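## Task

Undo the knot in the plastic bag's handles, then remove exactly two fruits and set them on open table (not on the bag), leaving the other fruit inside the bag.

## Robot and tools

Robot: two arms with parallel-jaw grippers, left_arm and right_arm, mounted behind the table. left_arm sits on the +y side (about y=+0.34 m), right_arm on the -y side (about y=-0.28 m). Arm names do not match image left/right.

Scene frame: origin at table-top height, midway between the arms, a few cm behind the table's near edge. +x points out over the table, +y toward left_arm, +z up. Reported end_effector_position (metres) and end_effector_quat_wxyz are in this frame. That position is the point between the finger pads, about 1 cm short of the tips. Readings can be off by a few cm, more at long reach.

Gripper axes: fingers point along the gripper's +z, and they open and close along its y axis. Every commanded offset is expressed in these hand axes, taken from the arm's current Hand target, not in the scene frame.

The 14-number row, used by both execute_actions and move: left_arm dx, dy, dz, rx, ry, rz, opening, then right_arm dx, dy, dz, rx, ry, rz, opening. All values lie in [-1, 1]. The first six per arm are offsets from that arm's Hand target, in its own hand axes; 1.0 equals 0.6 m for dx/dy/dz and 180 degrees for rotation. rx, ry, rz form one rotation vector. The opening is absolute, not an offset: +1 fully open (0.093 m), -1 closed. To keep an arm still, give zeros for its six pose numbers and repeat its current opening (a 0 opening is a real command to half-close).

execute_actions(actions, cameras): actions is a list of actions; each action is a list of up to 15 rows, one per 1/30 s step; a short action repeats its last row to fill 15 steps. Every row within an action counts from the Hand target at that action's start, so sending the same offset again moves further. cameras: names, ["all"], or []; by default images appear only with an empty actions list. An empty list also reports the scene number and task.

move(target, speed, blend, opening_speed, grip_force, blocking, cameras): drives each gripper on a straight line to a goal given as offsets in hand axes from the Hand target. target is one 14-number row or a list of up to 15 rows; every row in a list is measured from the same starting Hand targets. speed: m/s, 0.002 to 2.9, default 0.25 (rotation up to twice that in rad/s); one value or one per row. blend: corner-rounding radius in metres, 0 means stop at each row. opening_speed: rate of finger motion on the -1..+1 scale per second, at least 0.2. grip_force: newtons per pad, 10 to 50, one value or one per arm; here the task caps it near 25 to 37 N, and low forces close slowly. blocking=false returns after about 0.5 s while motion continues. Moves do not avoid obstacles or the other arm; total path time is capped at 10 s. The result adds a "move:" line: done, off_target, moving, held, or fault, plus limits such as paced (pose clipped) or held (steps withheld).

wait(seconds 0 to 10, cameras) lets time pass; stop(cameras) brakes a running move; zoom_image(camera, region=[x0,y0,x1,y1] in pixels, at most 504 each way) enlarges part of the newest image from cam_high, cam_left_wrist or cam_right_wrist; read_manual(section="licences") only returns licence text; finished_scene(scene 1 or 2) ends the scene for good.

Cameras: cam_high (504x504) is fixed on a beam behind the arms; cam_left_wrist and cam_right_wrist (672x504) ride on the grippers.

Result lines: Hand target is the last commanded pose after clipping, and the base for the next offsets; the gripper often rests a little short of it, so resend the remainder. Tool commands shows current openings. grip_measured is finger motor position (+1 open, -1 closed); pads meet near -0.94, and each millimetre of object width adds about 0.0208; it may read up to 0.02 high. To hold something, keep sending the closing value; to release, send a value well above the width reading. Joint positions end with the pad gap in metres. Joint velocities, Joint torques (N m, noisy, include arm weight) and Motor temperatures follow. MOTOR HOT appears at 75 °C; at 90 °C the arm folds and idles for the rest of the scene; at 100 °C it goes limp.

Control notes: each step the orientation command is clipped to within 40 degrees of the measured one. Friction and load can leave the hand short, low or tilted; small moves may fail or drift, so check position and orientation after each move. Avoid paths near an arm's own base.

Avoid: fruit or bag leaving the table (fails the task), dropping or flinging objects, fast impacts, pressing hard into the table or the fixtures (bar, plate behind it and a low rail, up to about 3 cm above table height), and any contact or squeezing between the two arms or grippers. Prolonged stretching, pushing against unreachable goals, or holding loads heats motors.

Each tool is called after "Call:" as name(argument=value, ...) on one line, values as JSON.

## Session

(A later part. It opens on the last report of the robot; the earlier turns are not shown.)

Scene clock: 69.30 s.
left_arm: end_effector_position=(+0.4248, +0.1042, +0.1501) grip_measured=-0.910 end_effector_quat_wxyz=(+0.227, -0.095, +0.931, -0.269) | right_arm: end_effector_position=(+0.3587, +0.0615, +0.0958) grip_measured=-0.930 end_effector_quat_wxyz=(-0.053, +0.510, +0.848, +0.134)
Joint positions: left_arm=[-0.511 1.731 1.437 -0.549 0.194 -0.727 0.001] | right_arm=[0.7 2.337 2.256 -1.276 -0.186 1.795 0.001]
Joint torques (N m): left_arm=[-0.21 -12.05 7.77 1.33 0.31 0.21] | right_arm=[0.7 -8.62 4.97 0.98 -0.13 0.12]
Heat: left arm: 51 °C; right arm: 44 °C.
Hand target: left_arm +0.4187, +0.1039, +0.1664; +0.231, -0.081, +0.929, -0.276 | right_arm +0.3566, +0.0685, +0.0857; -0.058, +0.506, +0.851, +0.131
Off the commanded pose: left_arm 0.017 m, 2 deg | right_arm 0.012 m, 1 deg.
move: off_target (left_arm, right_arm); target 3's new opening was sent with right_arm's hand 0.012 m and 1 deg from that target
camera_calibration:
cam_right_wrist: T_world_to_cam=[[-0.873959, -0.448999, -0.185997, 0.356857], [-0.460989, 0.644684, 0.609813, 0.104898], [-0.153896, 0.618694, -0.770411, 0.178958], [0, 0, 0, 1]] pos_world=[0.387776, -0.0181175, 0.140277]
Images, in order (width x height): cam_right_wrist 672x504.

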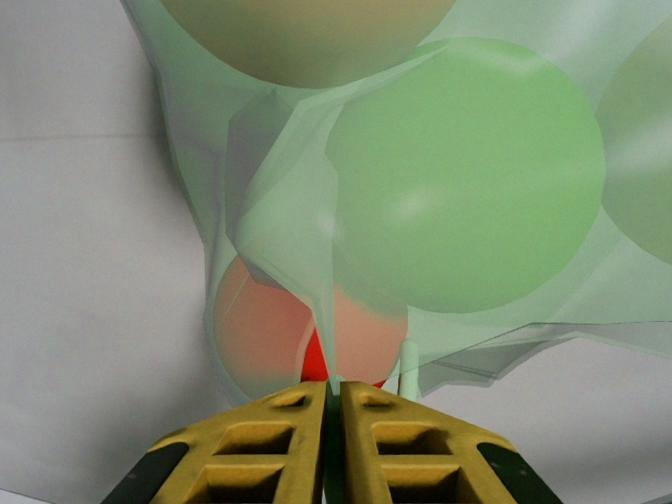

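Call:
move(target=[0,0,0,0,0,0,-1,-0.112,0,-0.132,0,0,0,-1], speed=0.06, cameras=["all"])

Call:
zoom_image(camera="cam_high", region=[170, 150, 330, 310])

Scene clock: 72.53 s.
left_arm: end_effector_position=(+0.4245, +0.1037, +0.1502) grip_measured=-0.910 end_effector_quat_wxyz=(+0.227, -0.095, +0.931, -0.270) | right_arm: end_effector_position=(+0.3881, -0.0107, +0.1400) grip_measured=-0.945 end_effector_quat_wxyz=(-0.051, +0.510, +0.849, +0.127)
Joint positions: left_arm=[-0.511 1.731 1.437 -0.549 0.198 -0.727 0.001] | right_arm=[0.538 2.337 2.445 -1.509 -0.205 1.63 0]
Joint torques (N m): left_arm=[-0.21 -12.03 7.84 1.3 0.29 0.2] | right_arm=[-0.2 -9.7 7.04 0.4 -0.31 -0.03]
Heat: left arm: 51 °C; right arm: 43 °C.
Hand target: left_arm +0.4188, +0.1039, +0.1664; +0.231, -0.081, +0.929, -0.276 | right_arm +0.3863, -0.0105, +0.1462; -0.058, +0.506, +0.851, +0.131
Off the commanded pose: left_arm 0.017 m, 2 deg | right_arm 0.006 m, 1 deg.
move: off_target (left_arm)
camera_calibration:
cam_left_wrist: T_world_to_cam=[[0.061115, -0.841337, 0.537045, -0.0165729], [-0.997469, -0.0710658, 0.00217871, 0.464685], [0.0363325, -0.535819, -0.843551, 0.248989], [0, 0, 0, 1]] pos_world=[0.455475, 0.152493, 0.217923]
cam_right_wrist: T_world_to_cam=[[-0.874133, -0.452764, -0.175772, 0.356807], [-0.459581, 0.65403, 0.600858, 0.138861], [-0.157087, 0.606012, -0.779791, 0.264592], [0, 0, 0, 1]] pos_world=[0.417278, -0.0896159, 0.185607]

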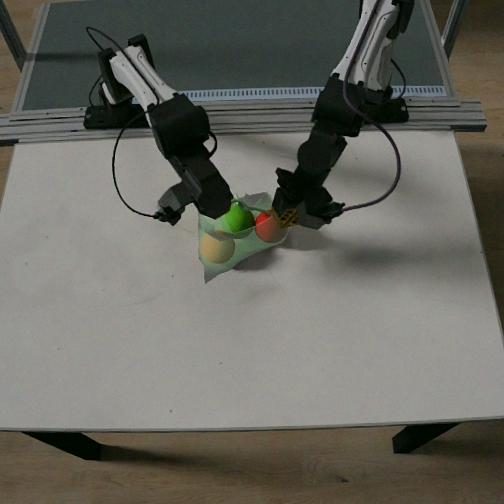

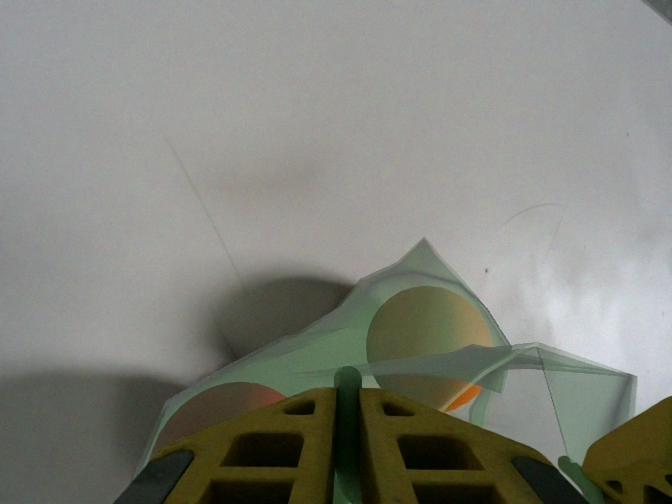

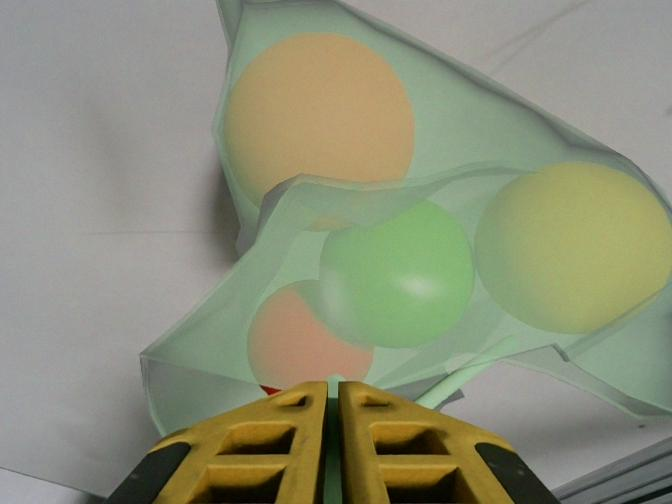

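Scaled by 3.150 from the camera's 504x504 image, which has a finer 720x720 frame.

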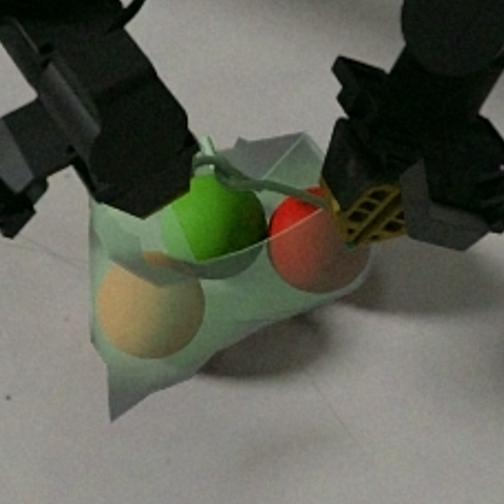

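Call:
move(target=[0,0,0,0,0,0,-1,-0.10,0,-0.07,0,0,0,-1], speed=0.06, cameras=["all"])

Call:
zoom_image(camera="cam_high", region=[170, 150, 330, 310])

Scene clock: 74.80 s.
left_arm: end_effector_position=(+0.4245, +0.1038, +0.1502) grip_measured=-0.910 end_effector_quat_wxyz=(+0.226, -0.095, +0.931, -0.271) | right_arm: end_effector_position=(+0.4217, -0.0750, +0.1461) grip_measured=-0.945 end_effector_quat_wxyz=(-0.043, +0.518, +0.843, +0.138)
Joint positions: left_arm=[-0.509 1.731 1.437 -0.549 0.201 -0.727 0.001] | right_arm=[0.379 2.337 2.469 -1.539 -0.229 1.492 0]
Joint torques (N m): left_arm=[-0.24 -12.05 7.73 1.31 0.26 0.21] | right_arm=[-0.1 -13.72 5.52 0.46 -0.32 0.02]
Heat: left arm: 52 °C; right arm: 43 °C.
Hand target: left_arm +0.4187, +0.1039, +0.1664; +0.231, -0.081, +0.929, -0.276 | right_arm +0.4138, -0.0731, +0.1726; -0.058, +0.506, +0.851, +0.131
Off the commanded pose: left_arm 0.017 m, 2 deg | right_arm 0.028 m, 2 deg.
joint sent to its limit (right arm) — joint 4 (wrist pitch), lower limit. The joint targets are off in position and orientation.
move: off_target (left_arm, right_arm)
camera_calibration:
cam_left_wrist: T_world_to_cam=[[0.0612492, -0.840113, 0.538942, -0.0169405], [-0.997508, -0.0704725, 0.00351, 0.464439], [0.0350318, -0.537814, -0.842336, 0.249696], [0, 0, 0, 1]] pos_world=[0.455572, 0.152788, 0.217828]
cam_right_wrist: T_world_to_cam=[[-0.879864, -0.430951, -0.200298, 0.365798], [-0.45821, 0.657557, 0.598049, 0.192879], [-0.126022, 0.617981, -0.776027, 0.300811], [0, 0, 0, 1]] pos_world=[0.448141, -0.155083, 0.191356]

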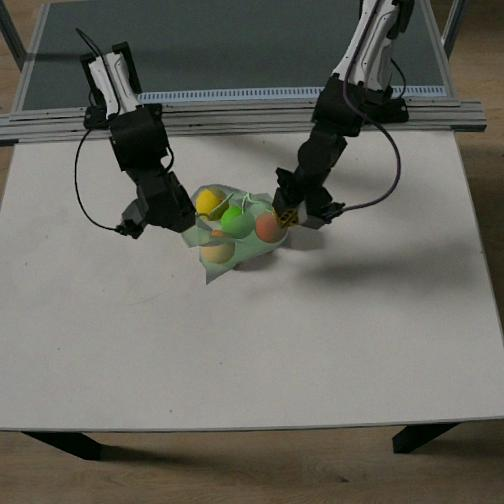

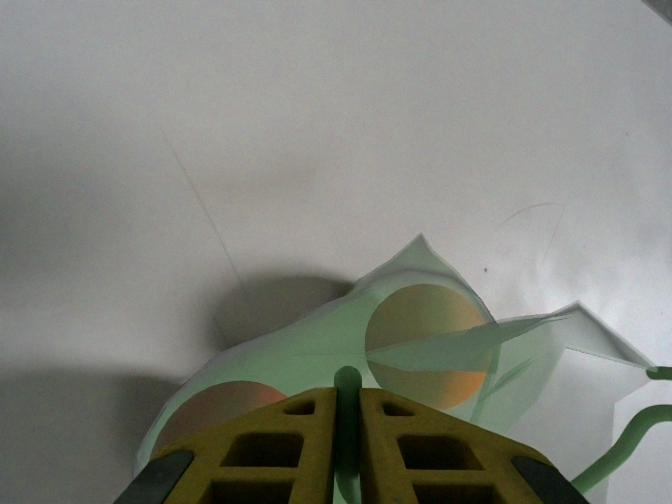

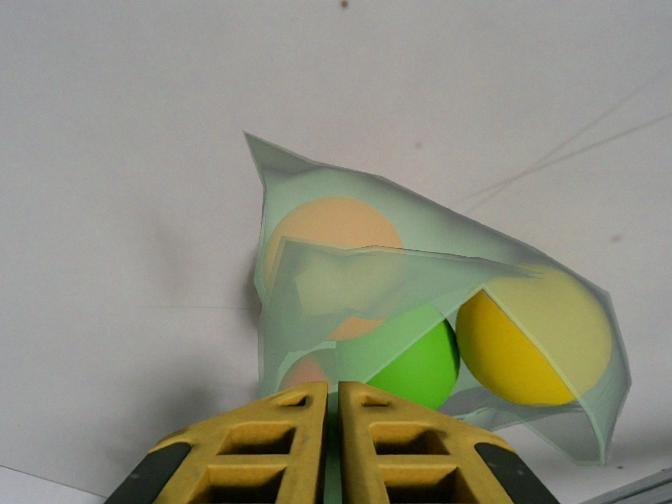

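Scaled by 3.150 from the camera's 504x504 image, which has a finer 720x720 frame.

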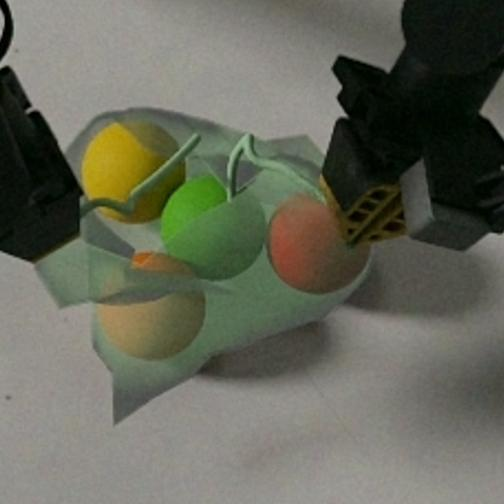

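Call:
move(target=[[0,0,0,0,0,0,0,0,0,0,0,0,0,-1],[0,0,-0.1,0,0,0,0,0,0,0,0,0,0,-1],[0.088,-0.038,-0.24,-0.159,-0.011,0.097,0,0,0,0,0,0,0,-1]], speed=0.15, cameras=["all"])

Call:
zoom_image(camera="cam_high", region=[170, 150, 330, 310])

Scene clock: 80.03 s.
left_arm: end_effector_position=(+0.3074, +0.1365, +0.2558) grip_measured=-0.002 end_effector_quat_wxyz=(+0.252, +0.007, +0.968, -0.001) | right_arm: end_effector_position=(+0.4217, -0.0750, +0.1461) grip_measured=-0.945 end_effector_quat_wxyz=(-0.043, +0.518, +0.843, +0.138)
Joint positions: left_arm=[-0.842 1.625 1.872 -1.408 -0.368 -0.698 0.045] | right_arm=[0.379 2.337 2.469 -1.539 -0.229 1.492 0]
Joint torques (N m): left_arm=[-1.01 -6.69 8.24 0.83 -0.21 -0.27] | right_arm=[-0.05 -13.75 5.52 0.47 -0.33 -0.02]
Heat: left arm: 51 °C; right arm: 43 °C.
Hand target: left_arm +0.3045, +0.1386, +0.2654; +0.258, +0.000, +0.966, +0.001 | right_arm +0.4138, -0.0731, +0.1726; -0.058, +0.506, +0.851, +0.131
Off the commanded pose: left_arm 0.010 m, 1 deg | right_arm 0.028 m, 2 deg.
joint sent to its limit (right arm) — joint 4 (wrist pitch), lower limit. The joint targets are off in position and orientation.
move: off_target (right_arm)
camera_calibration:
cam_left_wrist: T_world_to_cam=[[-0.00653045, -0.999913, -0.0114825, 0.144171], [-0.998589, 0.00712615, -0.052627, 0.353743], [0.0527043, 0.0111226, -0.998548, 0.319891], [0, 0, 0, 1]] pos_world=[0.337325, 0.13808, 0.339699]
cam_right_wrist: T_world_to_cam=[[-0.879864, -0.430951, -0.200298, 0.365798], [-0.45821, 0.657557, 0.598049, 0.192879], [-0.126022, 0.617981, -0.776027, 0.300811], [0, 0, 0, 1]] pos_world=[0.448141, -0.155083, 0.191356]

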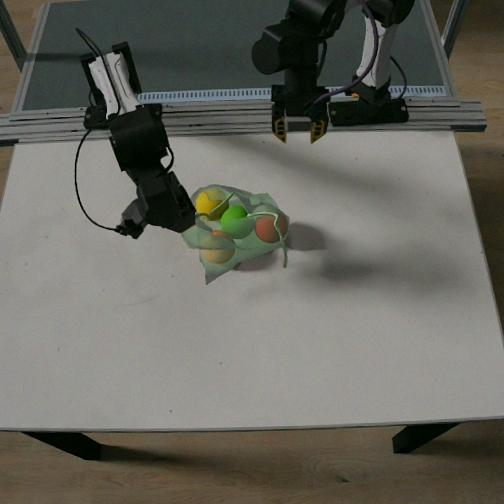

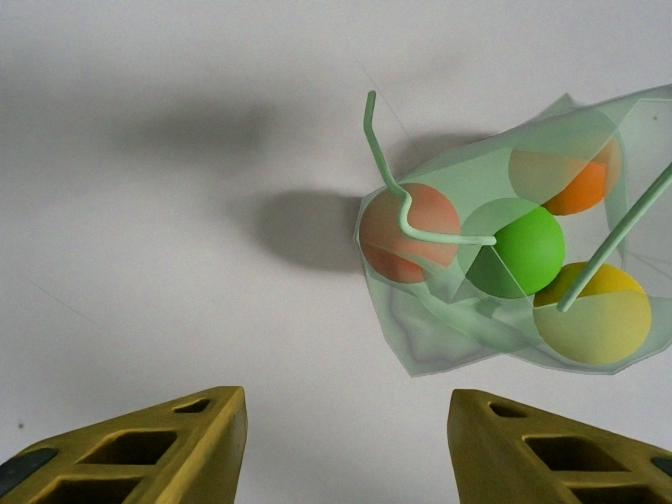

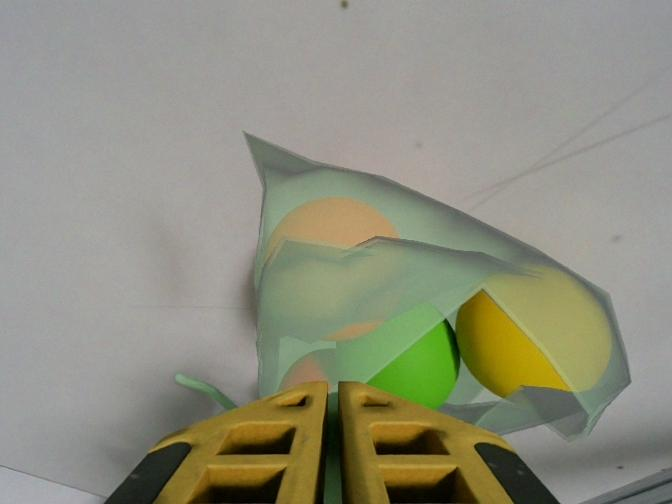

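Scaled by 3.150 from the camera's 504x504 image, which has a finer 720x720 frame.

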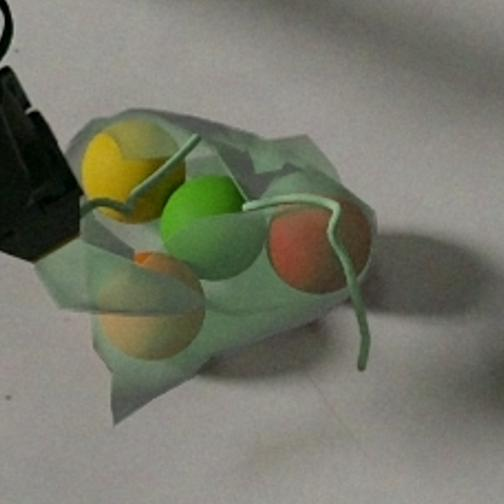

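Call:
move(target=[0.016,-0.043,0.26,0,0,0,-0.3,0,0,0,0,0,0,-1], speed=0.2, cameras=["cam_left_wrist"])

Scene clock: 82.20 s.
left_arm: end_effector_position=(+0.3680, +0.1210, +0.1178) grip_measured=-0.298 end_effector_quat_wxyz=(+0.244, -0.006, +0.970, +0.021) | right_arm: end_effector_position=(+0.4217, -0.0750, +0.1461) grip_measured=-0.945 end_effector_quat_wxyz=(-0.043, +0.518, +0.843, +0.138)
Joint positions: left_arm=[-0.754 1.772 1.489 -0.894 -0.362 -0.642 0.031] | right_arm=[0.379 2.337 2.469 -1.539 -0.229 1.492 0]
Joint torques (N m): left_arm=[-0.14 -9.54 6.3 1.51 0.06 0.14] | right_arm=[-0.08 -13.82 5.44 0.49 -0.34 0.07]
Heat: left arm: 51 °C; right arm: 43 °C.
Hand target: left_arm +0.3741, +0.1130, +0.1254; +0.258, +0.000, +0.966, +0.001 | right_arm +0.4138, -0.0731, +0.1726; -0.058, +0.506, +0.851, +0.131
Off the commanded pose: left_arm 0.013 m, 3 deg | right_arm 0.028 m, 2 deg.
joint sent to its limit (right arm) — joint 4 (wrist pitch), lower limit. The joint targets are off in position and orientation.
move: off_target (left_arm, right_arm)
camera_calibration:
cam_left_wrist: T_world_to_cam=[[0.028618, -0.998422, -0.0483086, 0.118721], [-0.998965, -0.0268575, -0.0367065, 0.409484], [0.0353512, 0.049309, -0.998158, 0.180699], [0, 0, 0, 1]] pos_world=[0.399275, 0.120621, 0.201132]
Images, in order (width x height): cam_left_wrist 672x504.

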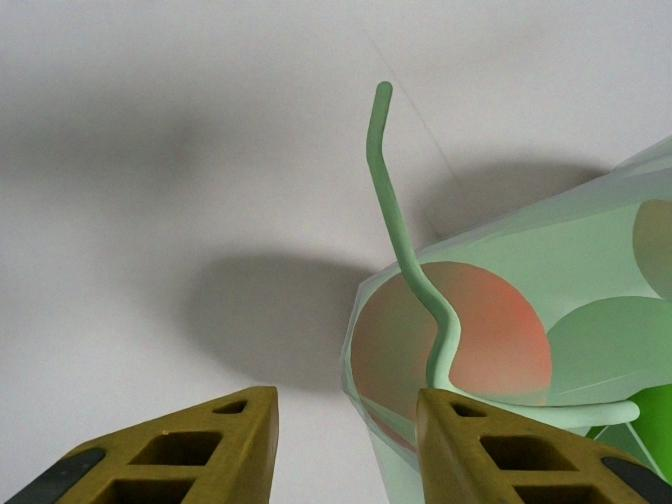

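Call:
move(target=[[-0.035,-0.04,0.02,0,0,0,-0.3,0,0,0,0,0,0,-1],[-0.008,-0.04,0.078,0,0,0,-0.3,0,0,0,0,0,0,-1],[-0.008,-0.04,0.078,0,0,0,-1,0,0,0,0,0,0,-1]], speed=0.1, opening_speed=0.5, cameras=["cam_left_wrist"])

Scene clock: 86.17 s.
left_arm: end_effector_position=(+0.3962, +0.0964, +0.0826) grip_measured=-0.902 end_effector_quat_wxyz=(+0.247, -0.007, +0.969, +0.018) | right_arm: end_effector_position=(+0.4217, -0.0749, +0.1461) grip_measured=-0.946 end_effector_quat_wxyz=(-0.043, +0.518, +0.843, +0.138)
Joint positions: left_arm=[-0.754 1.924 1.546 -0.789 -0.362 -0.641 0.002] | right_arm=[0.379 2.337 2.469 -1.539 -0.229 1.492 0]
Joint torques (N m): left_arm=[-0.14 -10.51 5.91 1.51 0.07 0.13] | right_arm=[-0.06 -13.72 5.65 0.45 -0.35 -0.02]
Heat: left arm: 50 °C; right arm: 43 °C.
Hand target: left_arm +0.4016, +0.0891, +0.0872; +0.258, +0.000, +0.966, +0.001 | right_arm +0.4138, -0.0730, +0.1727; -0.058, +0.506, +0.851, +0.131
Off the commanded pose: left_arm 0.010 m, 3 deg | right_arm 0.028 m, 2 deg.
joint sent to its limit (right arm) — joint 4 (wrist pitch), lower limit. The joint targets are off in position and orientation.
move: off_target (left_arm, right_arm); target 3's new opening was sent with left_arm's hand 0.010 m and 3 deg from that target
camera_calibration:
cam_left_wrist: T_world_to_cam=[[0.0286919, -0.998718, -0.0417131, 0.0910685], [-0.998682, -0.0268641, -0.0437382, 0.436094], [0.0425616, 0.0429131, -0.998172, 0.143609], [0, 0, 0, 1]] pos_world=[0.426794, 0.0965043, 0.166219]
Images, in order (width x height): cam_left_wrist 672x504.

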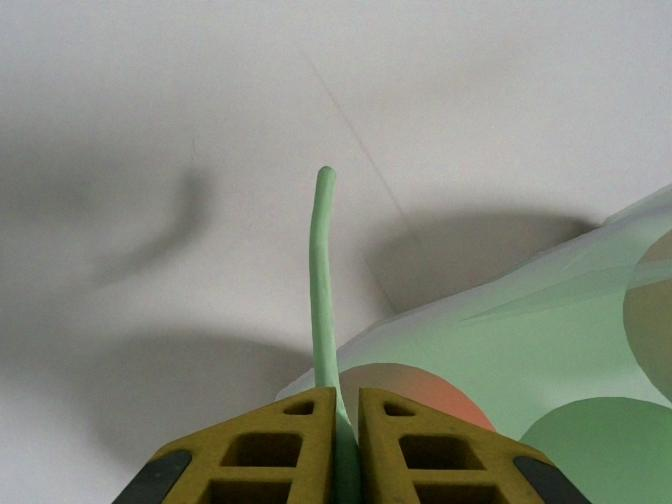

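Call:
move(target=[0.02,0.16,-0.03,0,0,0,-1,0,0,0,0,0,0,-1], speed=0.1, cameras=["all"])

Call:
zoom_image(camera="cam_high", region=[170, 150, 330, 310])

Scene clock: 88.03 s.
left_arm: end_effector_position=(+0.3750, +0.1922, +0.0789) grip_measured=-0.902 end_effector_quat_wxyz=(+0.228, -0.006, +0.973, +0.025) | right_arm: end_effector_position=(+0.4216, -0.0749, +0.1461) grip_measured=-0.975 end_effector_quat_wxyz=(-0.043, +0.518, +0.843, +0.138)
Joint positions: left_arm=[-0.563 1.674 1.227 -0.704 -0.276 -0.464 0.002] | right_arm=[0.379 2.337 2.469 -1.539 -0.23 1.491 0]
Joint torques (N m): left_arm=[-0.17 -11.67 5.89 1.58 0.11 0.14] | right_arm=[-0.02 -13.72 5.6 0.46 -0.3 0]
Motor temperatures (°C): left_arm=[26 50 47 41 26 27 31] | right_arm=[25 44 40 42 27 24 27]
Heat: left arm: 50 °C; right arm: 44 °C.
Hand target: left_arm +0.3822, +0.1851, +0.0969; +0.258, +0.000, +0.966, +0.001 | right_arm +0.4137, -0.0731, +0.1726; -0.058, +0.506, +0.851, +0.131
Off the commanded pose: left_arm 0.021 m, 5 deg | right_arm 0.028 m, 2 deg.
joint sent to its limit (right arm) — joint 4 (wrist pitch), lower limit. The joint targets are off in position and orientation.
move: off_target (left_arm, right_arm)
camera_calibration:
cam_left_wrist: T_world_to_cam=[[0.0296886, -0.997986, -0.0560547, 0.187951], [-0.999554, -0.0294656, -0.004801, 0.415122], [0.00313965, 0.0561723, -0.998416, 0.148995], [0, 0, 0, 1]] pos_world=[0.408889, 0.191434, 0.161287]
cam_right_wrist: T_world_to_cam=[[-0.879764, -0.431292, -0.200005, 0.365688], [-0.458184, 0.656978, 0.598705, 0.192587], [-0.126818, 0.618358, -0.775597, 0.301083], [0, 0, 0, 1]] pos_world=[0.448142, -0.154984, 0.191356]

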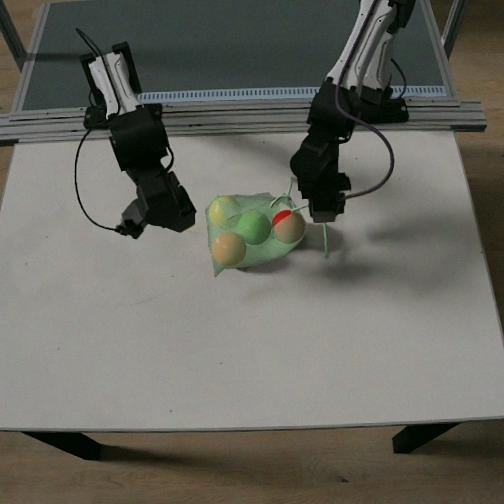

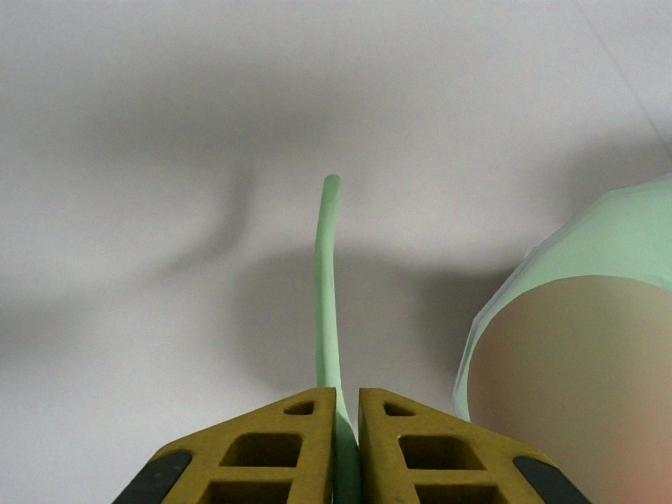

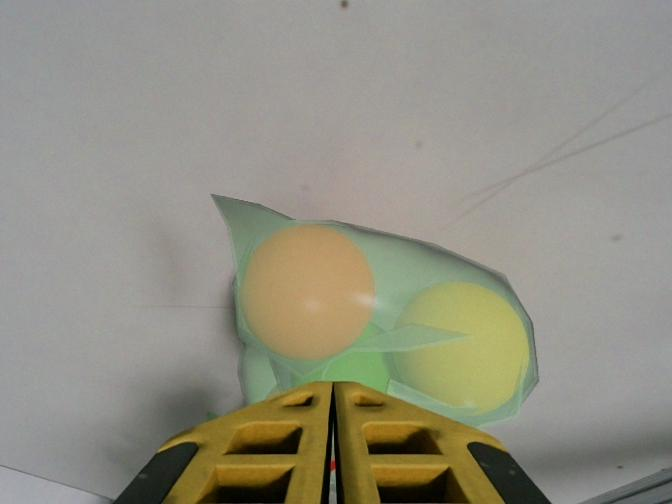

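Scaled by 3.150 from the camera's 504x504 image, which has a finer 720x720 frame.

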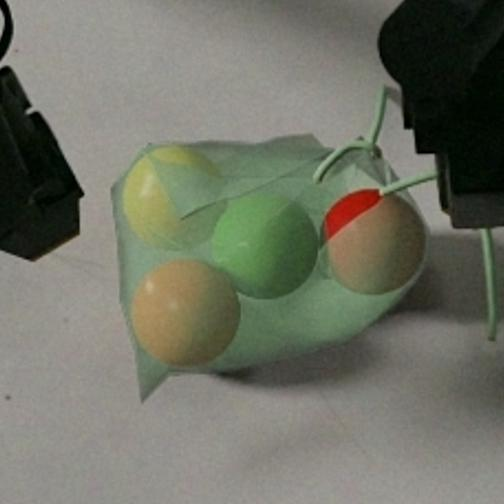

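Call:
move(target=[[0,0,0,0,0,0,-1,0.0,0,-0.04,0,0,0,-0.3],[0,0,0,0,0,0,-1,0.30,-0.02,0.04,0,0,0,-0.3]], speed=0.15, cameras=["cam_right_wrist"])

Call:
zoom_image(camera="cam_right_wrist", region=[150, 100, 550, 500])

Scene clock: 91.20 s.
left_arm: end_effector_position=(+0.3751, +0.1921, +0.0789) grip_measured=-0.902 end_effector_quat_wxyz=(+0.228, -0.006, +0.973, +0.025) | right_arm: end_effector_position=(+0.3148, +0.0825, +0.1912) grip_measured=-0.303 end_effector_quat_wxyz=(-0.057, +0.498, +0.848, +0.173)
Joint positions: left_arm=[-0.563 1.674 1.227 -0.704 -0.275 -0.464 0.002] | right_arm=[0.788 2.303 2.575 -1.539 -0.194 1.873 0.031]
Joint torques (N m): left_arm=[-0.14 -11.78 5.91 1.58 0.12 0.12] | right_arm=[-0.42 -8.02 6.46 0.77 0.05 0.26]
Heat: left arm: 50 °C; right arm: 45 °C.
Hand target: left_arm +0.3822, +0.1850, +0.0969; +0.258, +0.000, +0.966, +0.001 | right_arm +0.3174, +0.0804, +0.1891; -0.058, +0.506, +0.851, +0.131
Off the commanded pose: left_arm 0.021 m, 5 deg | right_arm 0.004 m, 5 deg.
joint sent to its limit (right arm) — joint 4 (wrist pitch), lower limit. The joint targets are off in position and orientation.
move: off_target (left_arm, right_arm)
camera_calibration:
cam_right_wrist: T_world_to_cam=[[-0.858311, -0.447999, -0.250198, 0.352784], [-0.494647, 0.592688, 0.635646, 0.0228607], [-0.136479, 0.669341, -0.730312, 0.215357], [0, 0, 0, 1]] pos_world=[0.343498, 0.000350608, 0.231012]
Images, in order (width x height): cam_right_wrist 672x504.

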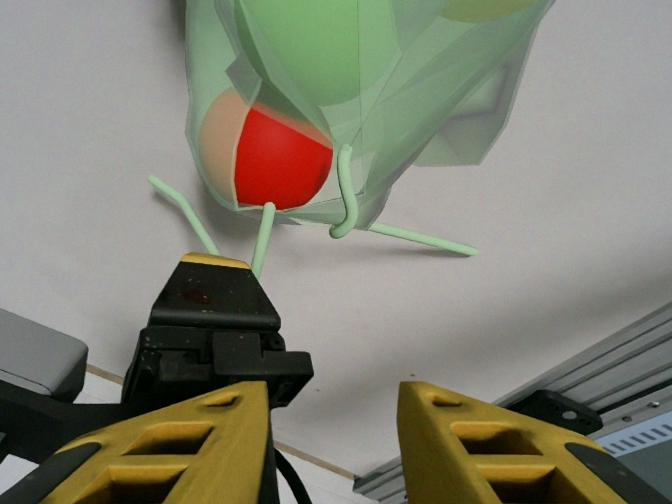

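Scaled by 1.260 from the camera's 672x504 image, which has a finer 960x720 frame.

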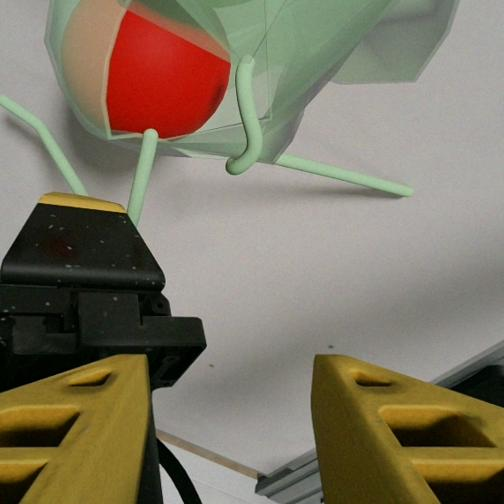

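Call:
move(target=[0,0,0,0,0,0,-1,-0.025,0.006,0.13,0,0,0,-0.4], speed=0.12, cameras=["cam_right_wrist"])

Call:
zoom_image(camera="cam_right_wrist", region=[200, 200, 500, 500])

Scene clock: 92.77 s.
left_arm: end_effector_position=(+0.3751, +0.1921, +0.0789) grip_measured=-0.902 end_effector_quat_wxyz=(+0.228, -0.006, +0.973, +0.025) | right_arm: end_effector_position=(+0.3235, +0.0911, +0.1178) grip_measured=-0.397 end_effector_quat_wxyz=(-0.067, +0.505, +0.850, +0.131)
Joint positions: left_arm=[-0.563 1.674 1.227 -0.704 -0.275 -0.464 0.002] | right_arm=[0.788 2.343 2.354 -1.367 -0.192 1.873 0.026]
Joint torques (N m): left_arm=[-0.05 -11.7 5.89 1.58 0.1 0.13] | right_arm=[-0.8 -8.88 5.34 1 0.06 0.07]
Heat: left arm: 51 °C; right arm: 45 °C.
Hand target: left_arm +0.3822, +0.1850, +0.0969; +0.258, +0.000, +0.966, +0.001 | right_arm +0.3304, +0.0913, +0.1114; -0.058, +0.506, +0.851, +0.131
Off the commanded pose: left_arm 0.021 m, 5 deg | right_arm 0.009 m, 1 deg.
move: off_target (left_arm)
camera_calibration:
cam_right_wrist: T_world_to_cam=[[-0.871549, -0.460786, -0.167567, 0.3415], [-0.455072, 0.632989, 0.626286, 0.0534364], [-0.182516, 0.622094, -0.761372, 0.179998], [0, 0, 0, 1]] pos_world=[0.354804, 0.0115583, 0.160803]
Images, in order (width x height): cam_right_wrist 672x504.

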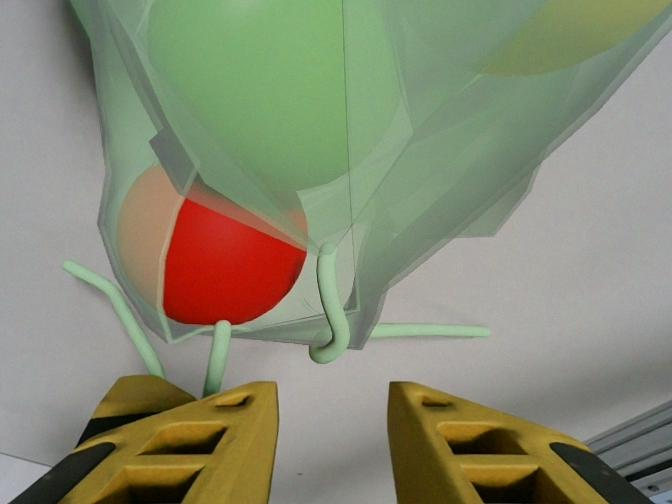

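Scaled by 1.680 from the camera's 672x504 image, which has a finer 960x720 frame.

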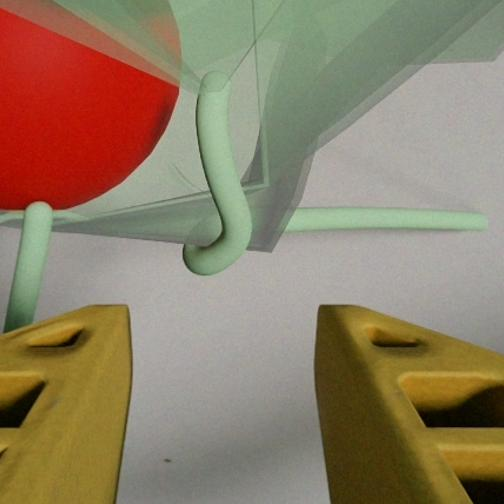

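Call:
move(target=[[0,0,0,0,0,0,-1,-0.005,0.006,0.1,0,0,0,-0.4],[0,0,0,0,0,0,-1,-0.005,0.006,0.1,0,0,0,-1]], speed=0.08, opening_speed=0.5, cameras=["cam_right_wrist"])

Scene clock: 93.77 s.
left_arm: end_effector_position=(+0.3751, +0.1921, +0.0789) grip_measured=-0.902 end_effector_quat_wxyz=(+0.228, -0.006, +0.973, +0.025) | right_arm: end_effector_position=(+0.3241, +0.0917, +0.1164) grip_measured=-0.397 end_effector_quat_wxyz=(-0.067, +0.505, +0.850, +0.132)
Joint positions: left_arm=[-0.563 1.674 1.227 -0.704 -0.275 -0.464 0.002] | right_arm=[0.788 2.343 2.348 -1.359 -0.192 1.873 0.026]
Joint torques (N m): left_arm=[-0.14 -11.78 5.89 1.6 0.09 0.14] | right_arm=[0.08 -10.56 5.44 0.79 -0.13 0.12]
Heat: left arm: 51 °C; right arm: 45 °C.
Hand target: left_arm +0.3822, +0.1850, +0.0969; +0.258, +0.000, +0.966, +0.001 | right_arm +0.3233, +0.0932, +0.1206; -0.066, +0.503, +0.851, +0.136 (not the last commanded pose)
Tool commands: left_gripper/opening=-1.0 right_gripper/opening=-0.4
Off the commanded pose: left_arm 0.021 m, 5 deg | right_arm 0.066 m, 1 deg.
move: held (right_arm; a check stopped the path), off_target (left_arm); path passed 0 of 2 targets; target 2's new opening was not sent; limits=held
pose unreachable (right arm): on one or more control steps of this call, first in action 0 (counted from 0), this arm could not follow its commanded pose, so it was not sent that pose on those steps. It may still have moved: this result reports where it is.
cause: moving toward the commanded pose would bring a part of the arm too close to another arm (this arm's wrist (the part past joint 4) and the left arm's wrist (the part past joint 4), at the place that arm is still heading or pushing toward).
camera_calibration:
cam_right_wrist: T_world_to_cam=[[-0.871303, -0.460604, -0.169337, 0.342124], [-0.455944, 0.632168, 0.626482, 0.0545152], [-0.18151, 0.623064, -0.760819, 0.178253], [0, 0, 0, 1]] pos_world=[0.355304, 0.0120579, 0.159399]
Images, in order (width x height): cam_right_wrist 672x504.

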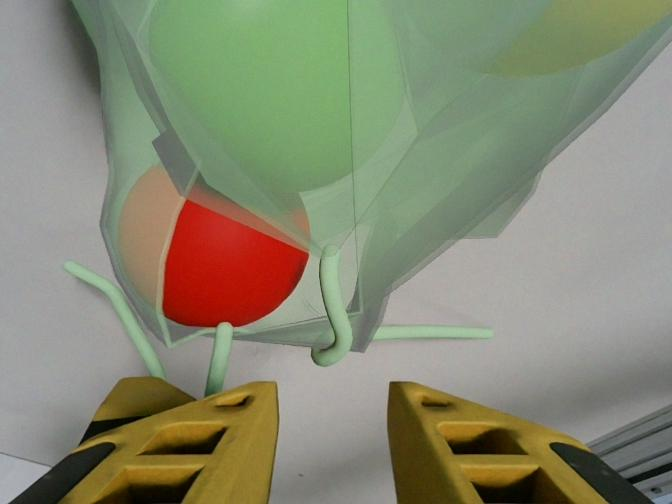

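Call:
move(target=[[0,0,0,0,0,0,-0.5,0,0,0,0,0,0,-0.4],[0,0.05,-0.2,0,0,0,-0.5,0,0,0,0,0,0,-0.4],[0,0.25,-0.2,0,0,0,-0.5,0,0,0,0,0,0,-0.4],[0,0.25,-0.2,0,0,0,-0.5,-0.005,0.006,0.1,0,0,0,-0.4],[0,0.25,-0.2,0,0,0,-0.5,-0.005,0.006,0.1,0,0,0,-1]], speed=0.15, opening_speed=0.7, cameras=["all"])

Call:
zoom_image(camera="cam_right_wrist", region=[200, 200, 500, 500])

Scene clock: 101.33 s.
left_arm: end_effector_position=(+0.3247, +0.3342, +0.1922) grip_measured=-0.502 end_effector_quat_wxyz=(+0.245, -0.006, +0.970, +0.005) | right_arm: end_effector_position=(+0.3296, +0.1051, +0.0707) grip_measured=-0.975 end_effector_quat_wxyz=(-0.066, +0.501, +0.852, +0.138)
Joint positions: left_arm=[-0.093 1.272 1.283 -1.054 -0.028 -0.046 0.021] | right_arm=[0.799 2.361 2.193 -1.173 -0.192 1.877 0]
Joint torques (N m): left_arm=[0.16 -6.53 6.13 1.4 0.24 0.13] | right_arm=[0.58 -9.09 5.27 1.07 -0.07 0.24]
Heat: left arm: 49 °C; right arm: 45 °C.
Hand target: left_arm +0.3223, +0.3349, +0.2011; +0.258, +0.000, +0.966, +0.001 | right_arm +0.3294, +0.1103, +0.0632; -0.066, +0.503, +0.851, +0.136
Off the commanded pose: left_arm 0.009 m, 2 deg | right_arm 0.009 m, 0 deg.
move: done
camera_calibration:
cam_left_wrist: T_world_to_cam=[[0.0212904, -0.999644, -0.0161085, 0.332994], [-0.999064, -0.0206656, -0.0380074, 0.372773], [0.0376609, 0.0169026, -0.999148, 0.256309], [0, 0, 0, 1]] pos_world=[0.355681, 0.336247, 0.275623]
cam_right_wrist: T_world_to_cam=[[-0.866783, -0.464749, -0.180819, 0.34525], [-0.465274, 0.623187, 0.628616, 0.0810787], [-0.179465, 0.629004, -0.756403, 0.134468], [0, 0, 0, 1]] pos_world=[0.361113, 0.0253462, 0.113172]

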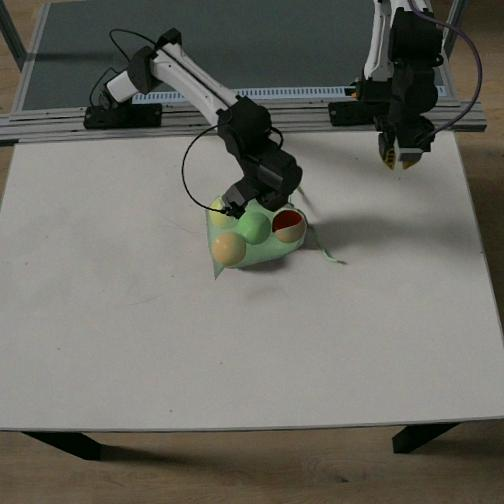

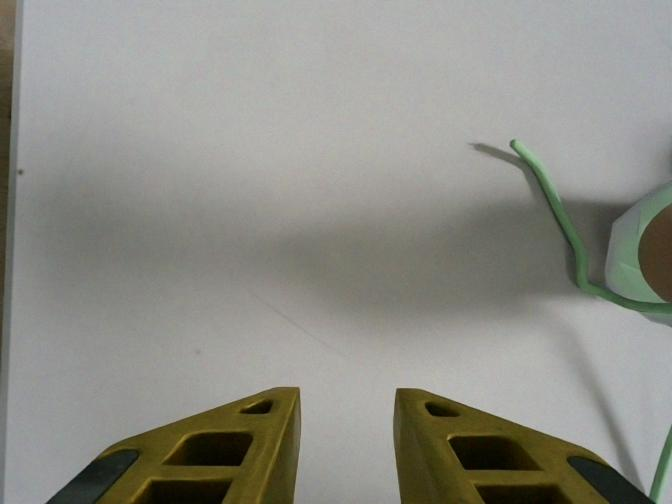

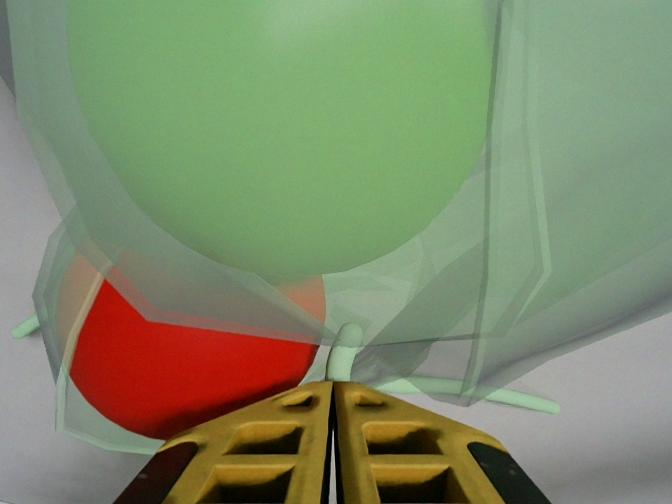

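Scaled by 1.680 from the camera's 672x504 image, which has a finer 960x720 frame.

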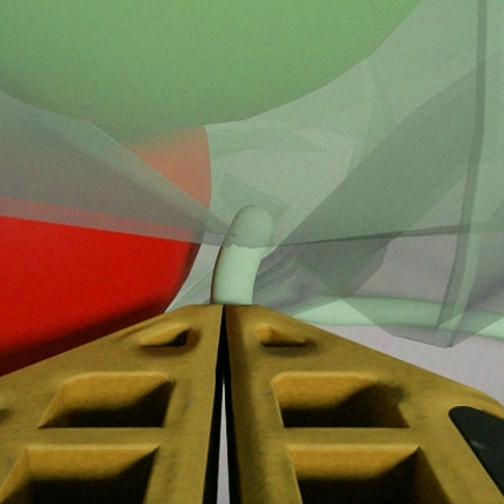

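Call:
move(target=[[0,0,0,0,0,0,-0.5,0,0,-0.015,0,0,0,-0.55],[0,0,0,0,0,0,-0.5,0.0,0.002,0.026,0,0,0,-0.55],[0,0,0,0,0,0,-0.5,0.0,0.002,0.026,0,0,0,-1]], speed=0.08, opening_speed=0.5, cameras=["cam_right_wrist"])

Scene clock: 105.40 s.
left_arm: end_effector_position=(+0.3247, +0.3342, +0.1922) grip_measured=-0.502 end_effector_quat_wxyz=(+0.245, -0.006, +0.970, +0.005) | right_arm: end_effector_position=(+0.3317, +0.1107, +0.0576) grip_measured=-0.906 end_effector_quat_wxyz=(-0.066, +0.501, +0.851, +0.139)
Joint positions: left_arm=[-0.093 1.272 1.283 -1.054 -0.028 -0.046 0.021] | right_arm=[0.804 2.383 2.178 -1.131 -0.192 1.883 0.002]
Joint torques (N m): left_arm=[0.2 -6.45 6.23 1.37 0.25 0.12] | right_arm=[0.61 -8.92 5.07 1.07 -0.07 0.21]
Heat: left arm: 48 °C; right arm: 45 °C.
Hand target: left_arm +0.3223, +0.3349, +0.2011; +0.258, +0.000, +0.966, +0.001 | right_arm +0.3308, +0.1154, +0.0485; -0.066, +0.503, +0.851, +0.136
Off the commanded pose: left_arm 0.009 m, 2 deg | right_arm 0.010 m, 0 deg.
move: done
camera_calibration:
cam_right_wrist: T_world_to_cam=[[-0.866744, -0.463744, -0.183564, 0.347315], [-0.465878, 0.621376, 0.62996, 0.0871496], [-0.178078, 0.631533, -0.754622, 0.120605], [0, 0, 0, 1]] pos_world=[0.363112, 0.0307464, 0.0998653]
Images, in order (width x height): cam_right_wrist 672x504.

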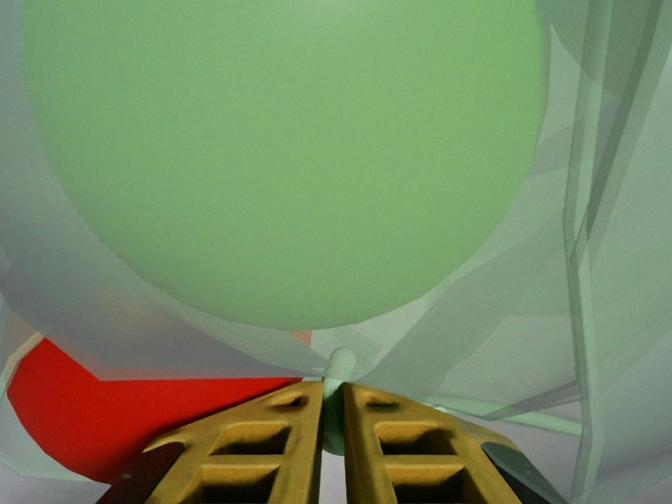

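Call:
move(target=[[0,0,0,0,0,0,-0.5,0.007,0.01,-0.15,0,0,0,-1],[0,0,0,0,0,0,-0.5,-0.18,0.0,-0.218,0,0,0,-1]], speed=0.08, cameras=["all"])

Call:
zoom_image(camera="cam_high", region=[170, 150, 330, 310])

Scene clock: 109.53 s.
left_arm: end_effector_position=(+0.3247, +0.3342, +0.1922) grip_measured=-0.502 end_effector_quat_wxyz=(+0.245, -0.006, +0.970, +0.005) | right_arm: end_effector_position=(+0.3868, -0.0163, +0.1216) grip_measured=-0.906 end_effector_quat_wxyz=(-0.068, +0.514, +0.848, +0.112)
Joint positions: left_arm=[-0.093 1.272 1.283 -1.054 -0.028 -0.046 0.021] | right_arm=[0.523 2.341 2.38 -1.486 -0.224 1.618 0.002]
Joint torques (N m): left_arm=[0.1 -6.53 6.23 1.37 0.26 0.15] | right_arm=[0.09 -14.15 4.36 0.52 -0.34 0]
Heat: left arm: 47 °C; right arm: 46 °C.
Hand target: left_arm +0.3223, +0.3349, +0.2011; +0.258, +0.000, +0.966, +0.001 | right_arm +0.3800, -0.0141, +0.1464; -0.066, +0.503, +0.851, +0.136
Off the commanded pose: left_arm 0.009 m, 2 deg | right_arm 0.026 m, 3 deg.
move: off_target (right_arm)
camera_calibration:
cam_left_wrist: T_world_to_cam=[[0.0212904, -0.999644, -0.0161085, 0.332994], [-0.999064, -0.0206656, -0.0380074, 0.372773], [0.0376609, 0.0169026, -0.999148, 0.256309], [0, 0, 0, 1]] pos_world=[0.355681, 0.336247, 0.275623]
cam_right_wrist: T_world_to_cam=[[-0.881514, -0.453101, -0.132788, 0.34764], [-0.431452, 0.658768, 0.616339, 0.14036], [-0.191787, 0.600603, -0.776205, 0.266339], [0, 0, 0, 1]] pos_world=[0.418088, -0.0949128, 0.166386]

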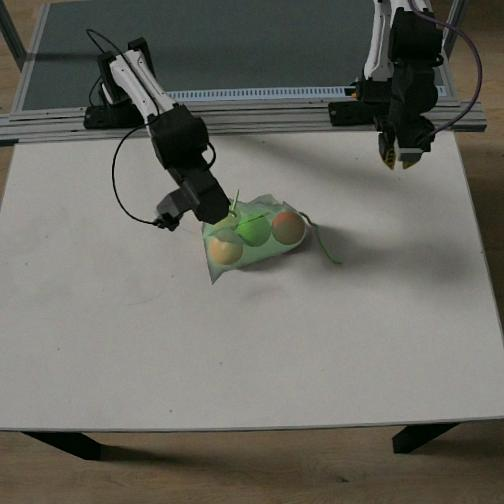

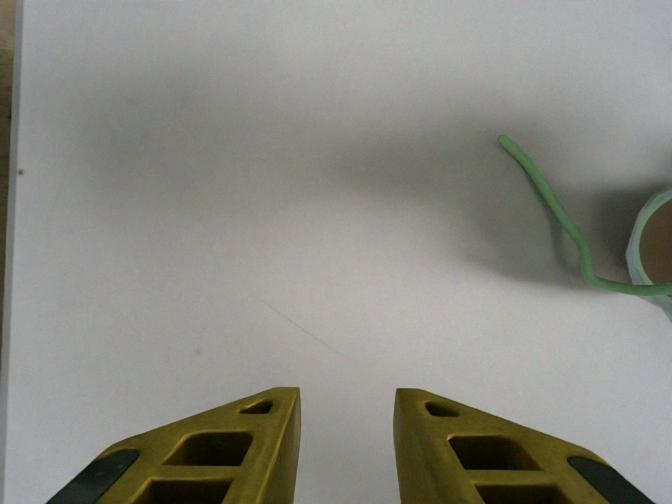

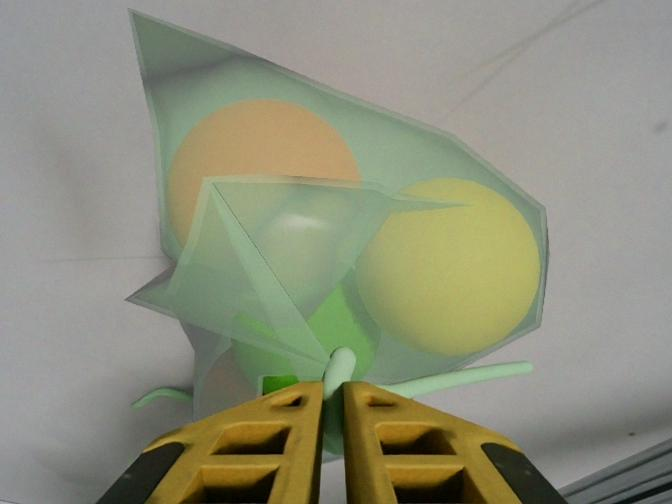

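Scaled by 3.150 from the camera's 504x504 image, which has a finer 720x720 frame.

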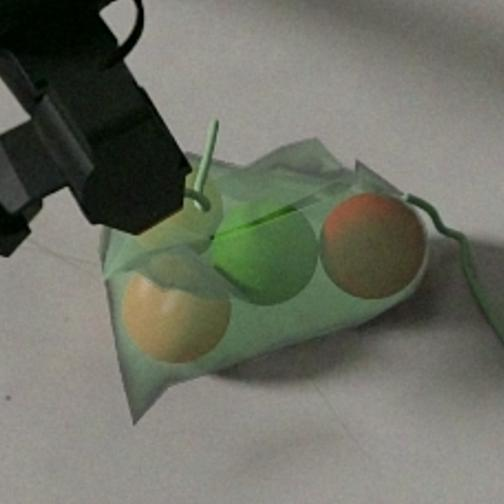

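Call:
move(target=[0,0,0,0,0,0,-0.5,0.128,-0.083,0.07,0,0,0,-1], speed=0.1, cameras=["cam_right_wrist","cam_high"])

Call:
zoom_image(camera="cam_high", region=[170, 150, 330, 310])

Scene clock: 111.93 s.
left_arm: end_effector_position=(+0.3247, +0.3342, +0.1922) grip_measured=-0.502 end_effector_quat_wxyz=(+0.245, -0.006, +0.970, +0.005) | right_arm: end_effector_position=(+0.2984, +0.0395, +0.0969) grip_measured=-0.906 end_effector_quat_wxyz=(-0.083, +0.503, +0.853, +0.111)
Joint positions: left_arm=[-0.093 1.272 1.283 -1.054 -0.028 -0.046 0.021] | right_arm=[0.735 2.106 1.891 -1.199 -0.222 1.81 0.002]
Joint torques (N m): left_arm=[0.16 -6.5 6.19 1.36 0.22 0.15] | right_arm=[0.01 -12.7 4.6 0.87 0.06 0.22]
Heat: left arm: 47 °C; right arm: 47 °C.
Hand target: left_arm +0.3223, +0.3349, +0.2011; +0.258, +0.000, +0.966, +0.001 | right_arm +0.3002, +0.0400, +0.1171; -0.066, +0.503, +0.851, +0.136
Off the commanded pose: left_arm 0.009 m, 2 deg | right_arm 0.020 m, 3 deg.
move: off_target (right_arm)
camera_calibration:
cam_right_wrist: T_world_to_cam=[[-0.872019, -0.474786, -0.118999, 0.288324], [-0.434597, 0.63918, 0.634487, 0.0805064], [-0.225184, 0.605002, -0.763718, 0.205272], [0, 0, 0, 1]] pos_world=[0.332636, -0.0387561, 0.14]
Images, in order (width x height): cam_high 504x504, cam_right_wrist 672x504.

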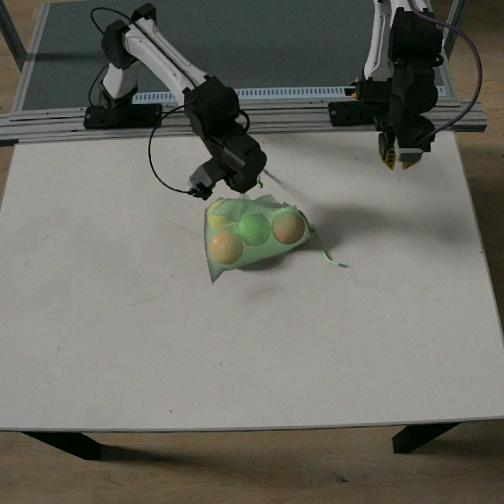

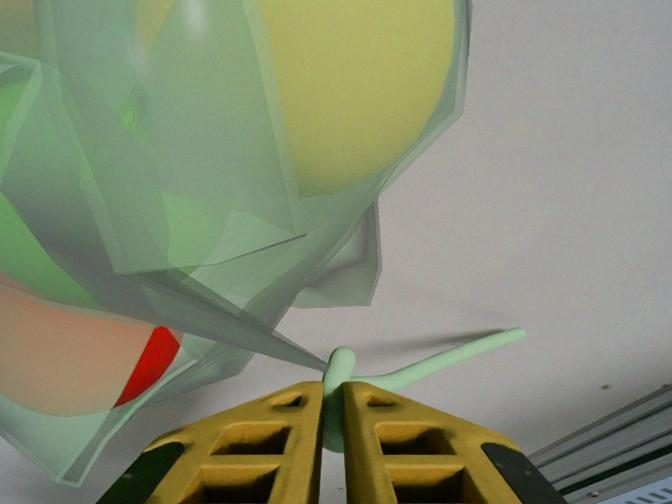

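Scaled by 3.150 from the camera's 504x504 image, which has a finer 720x720 frame.

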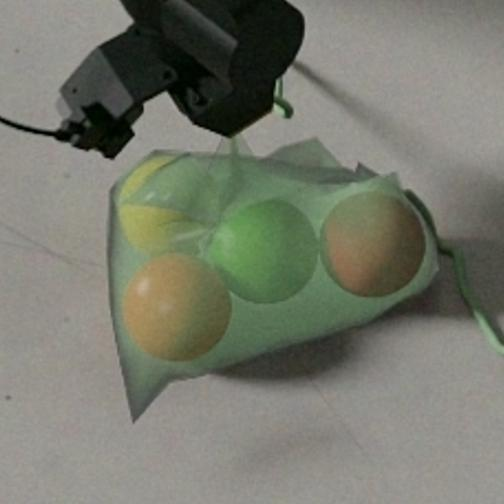

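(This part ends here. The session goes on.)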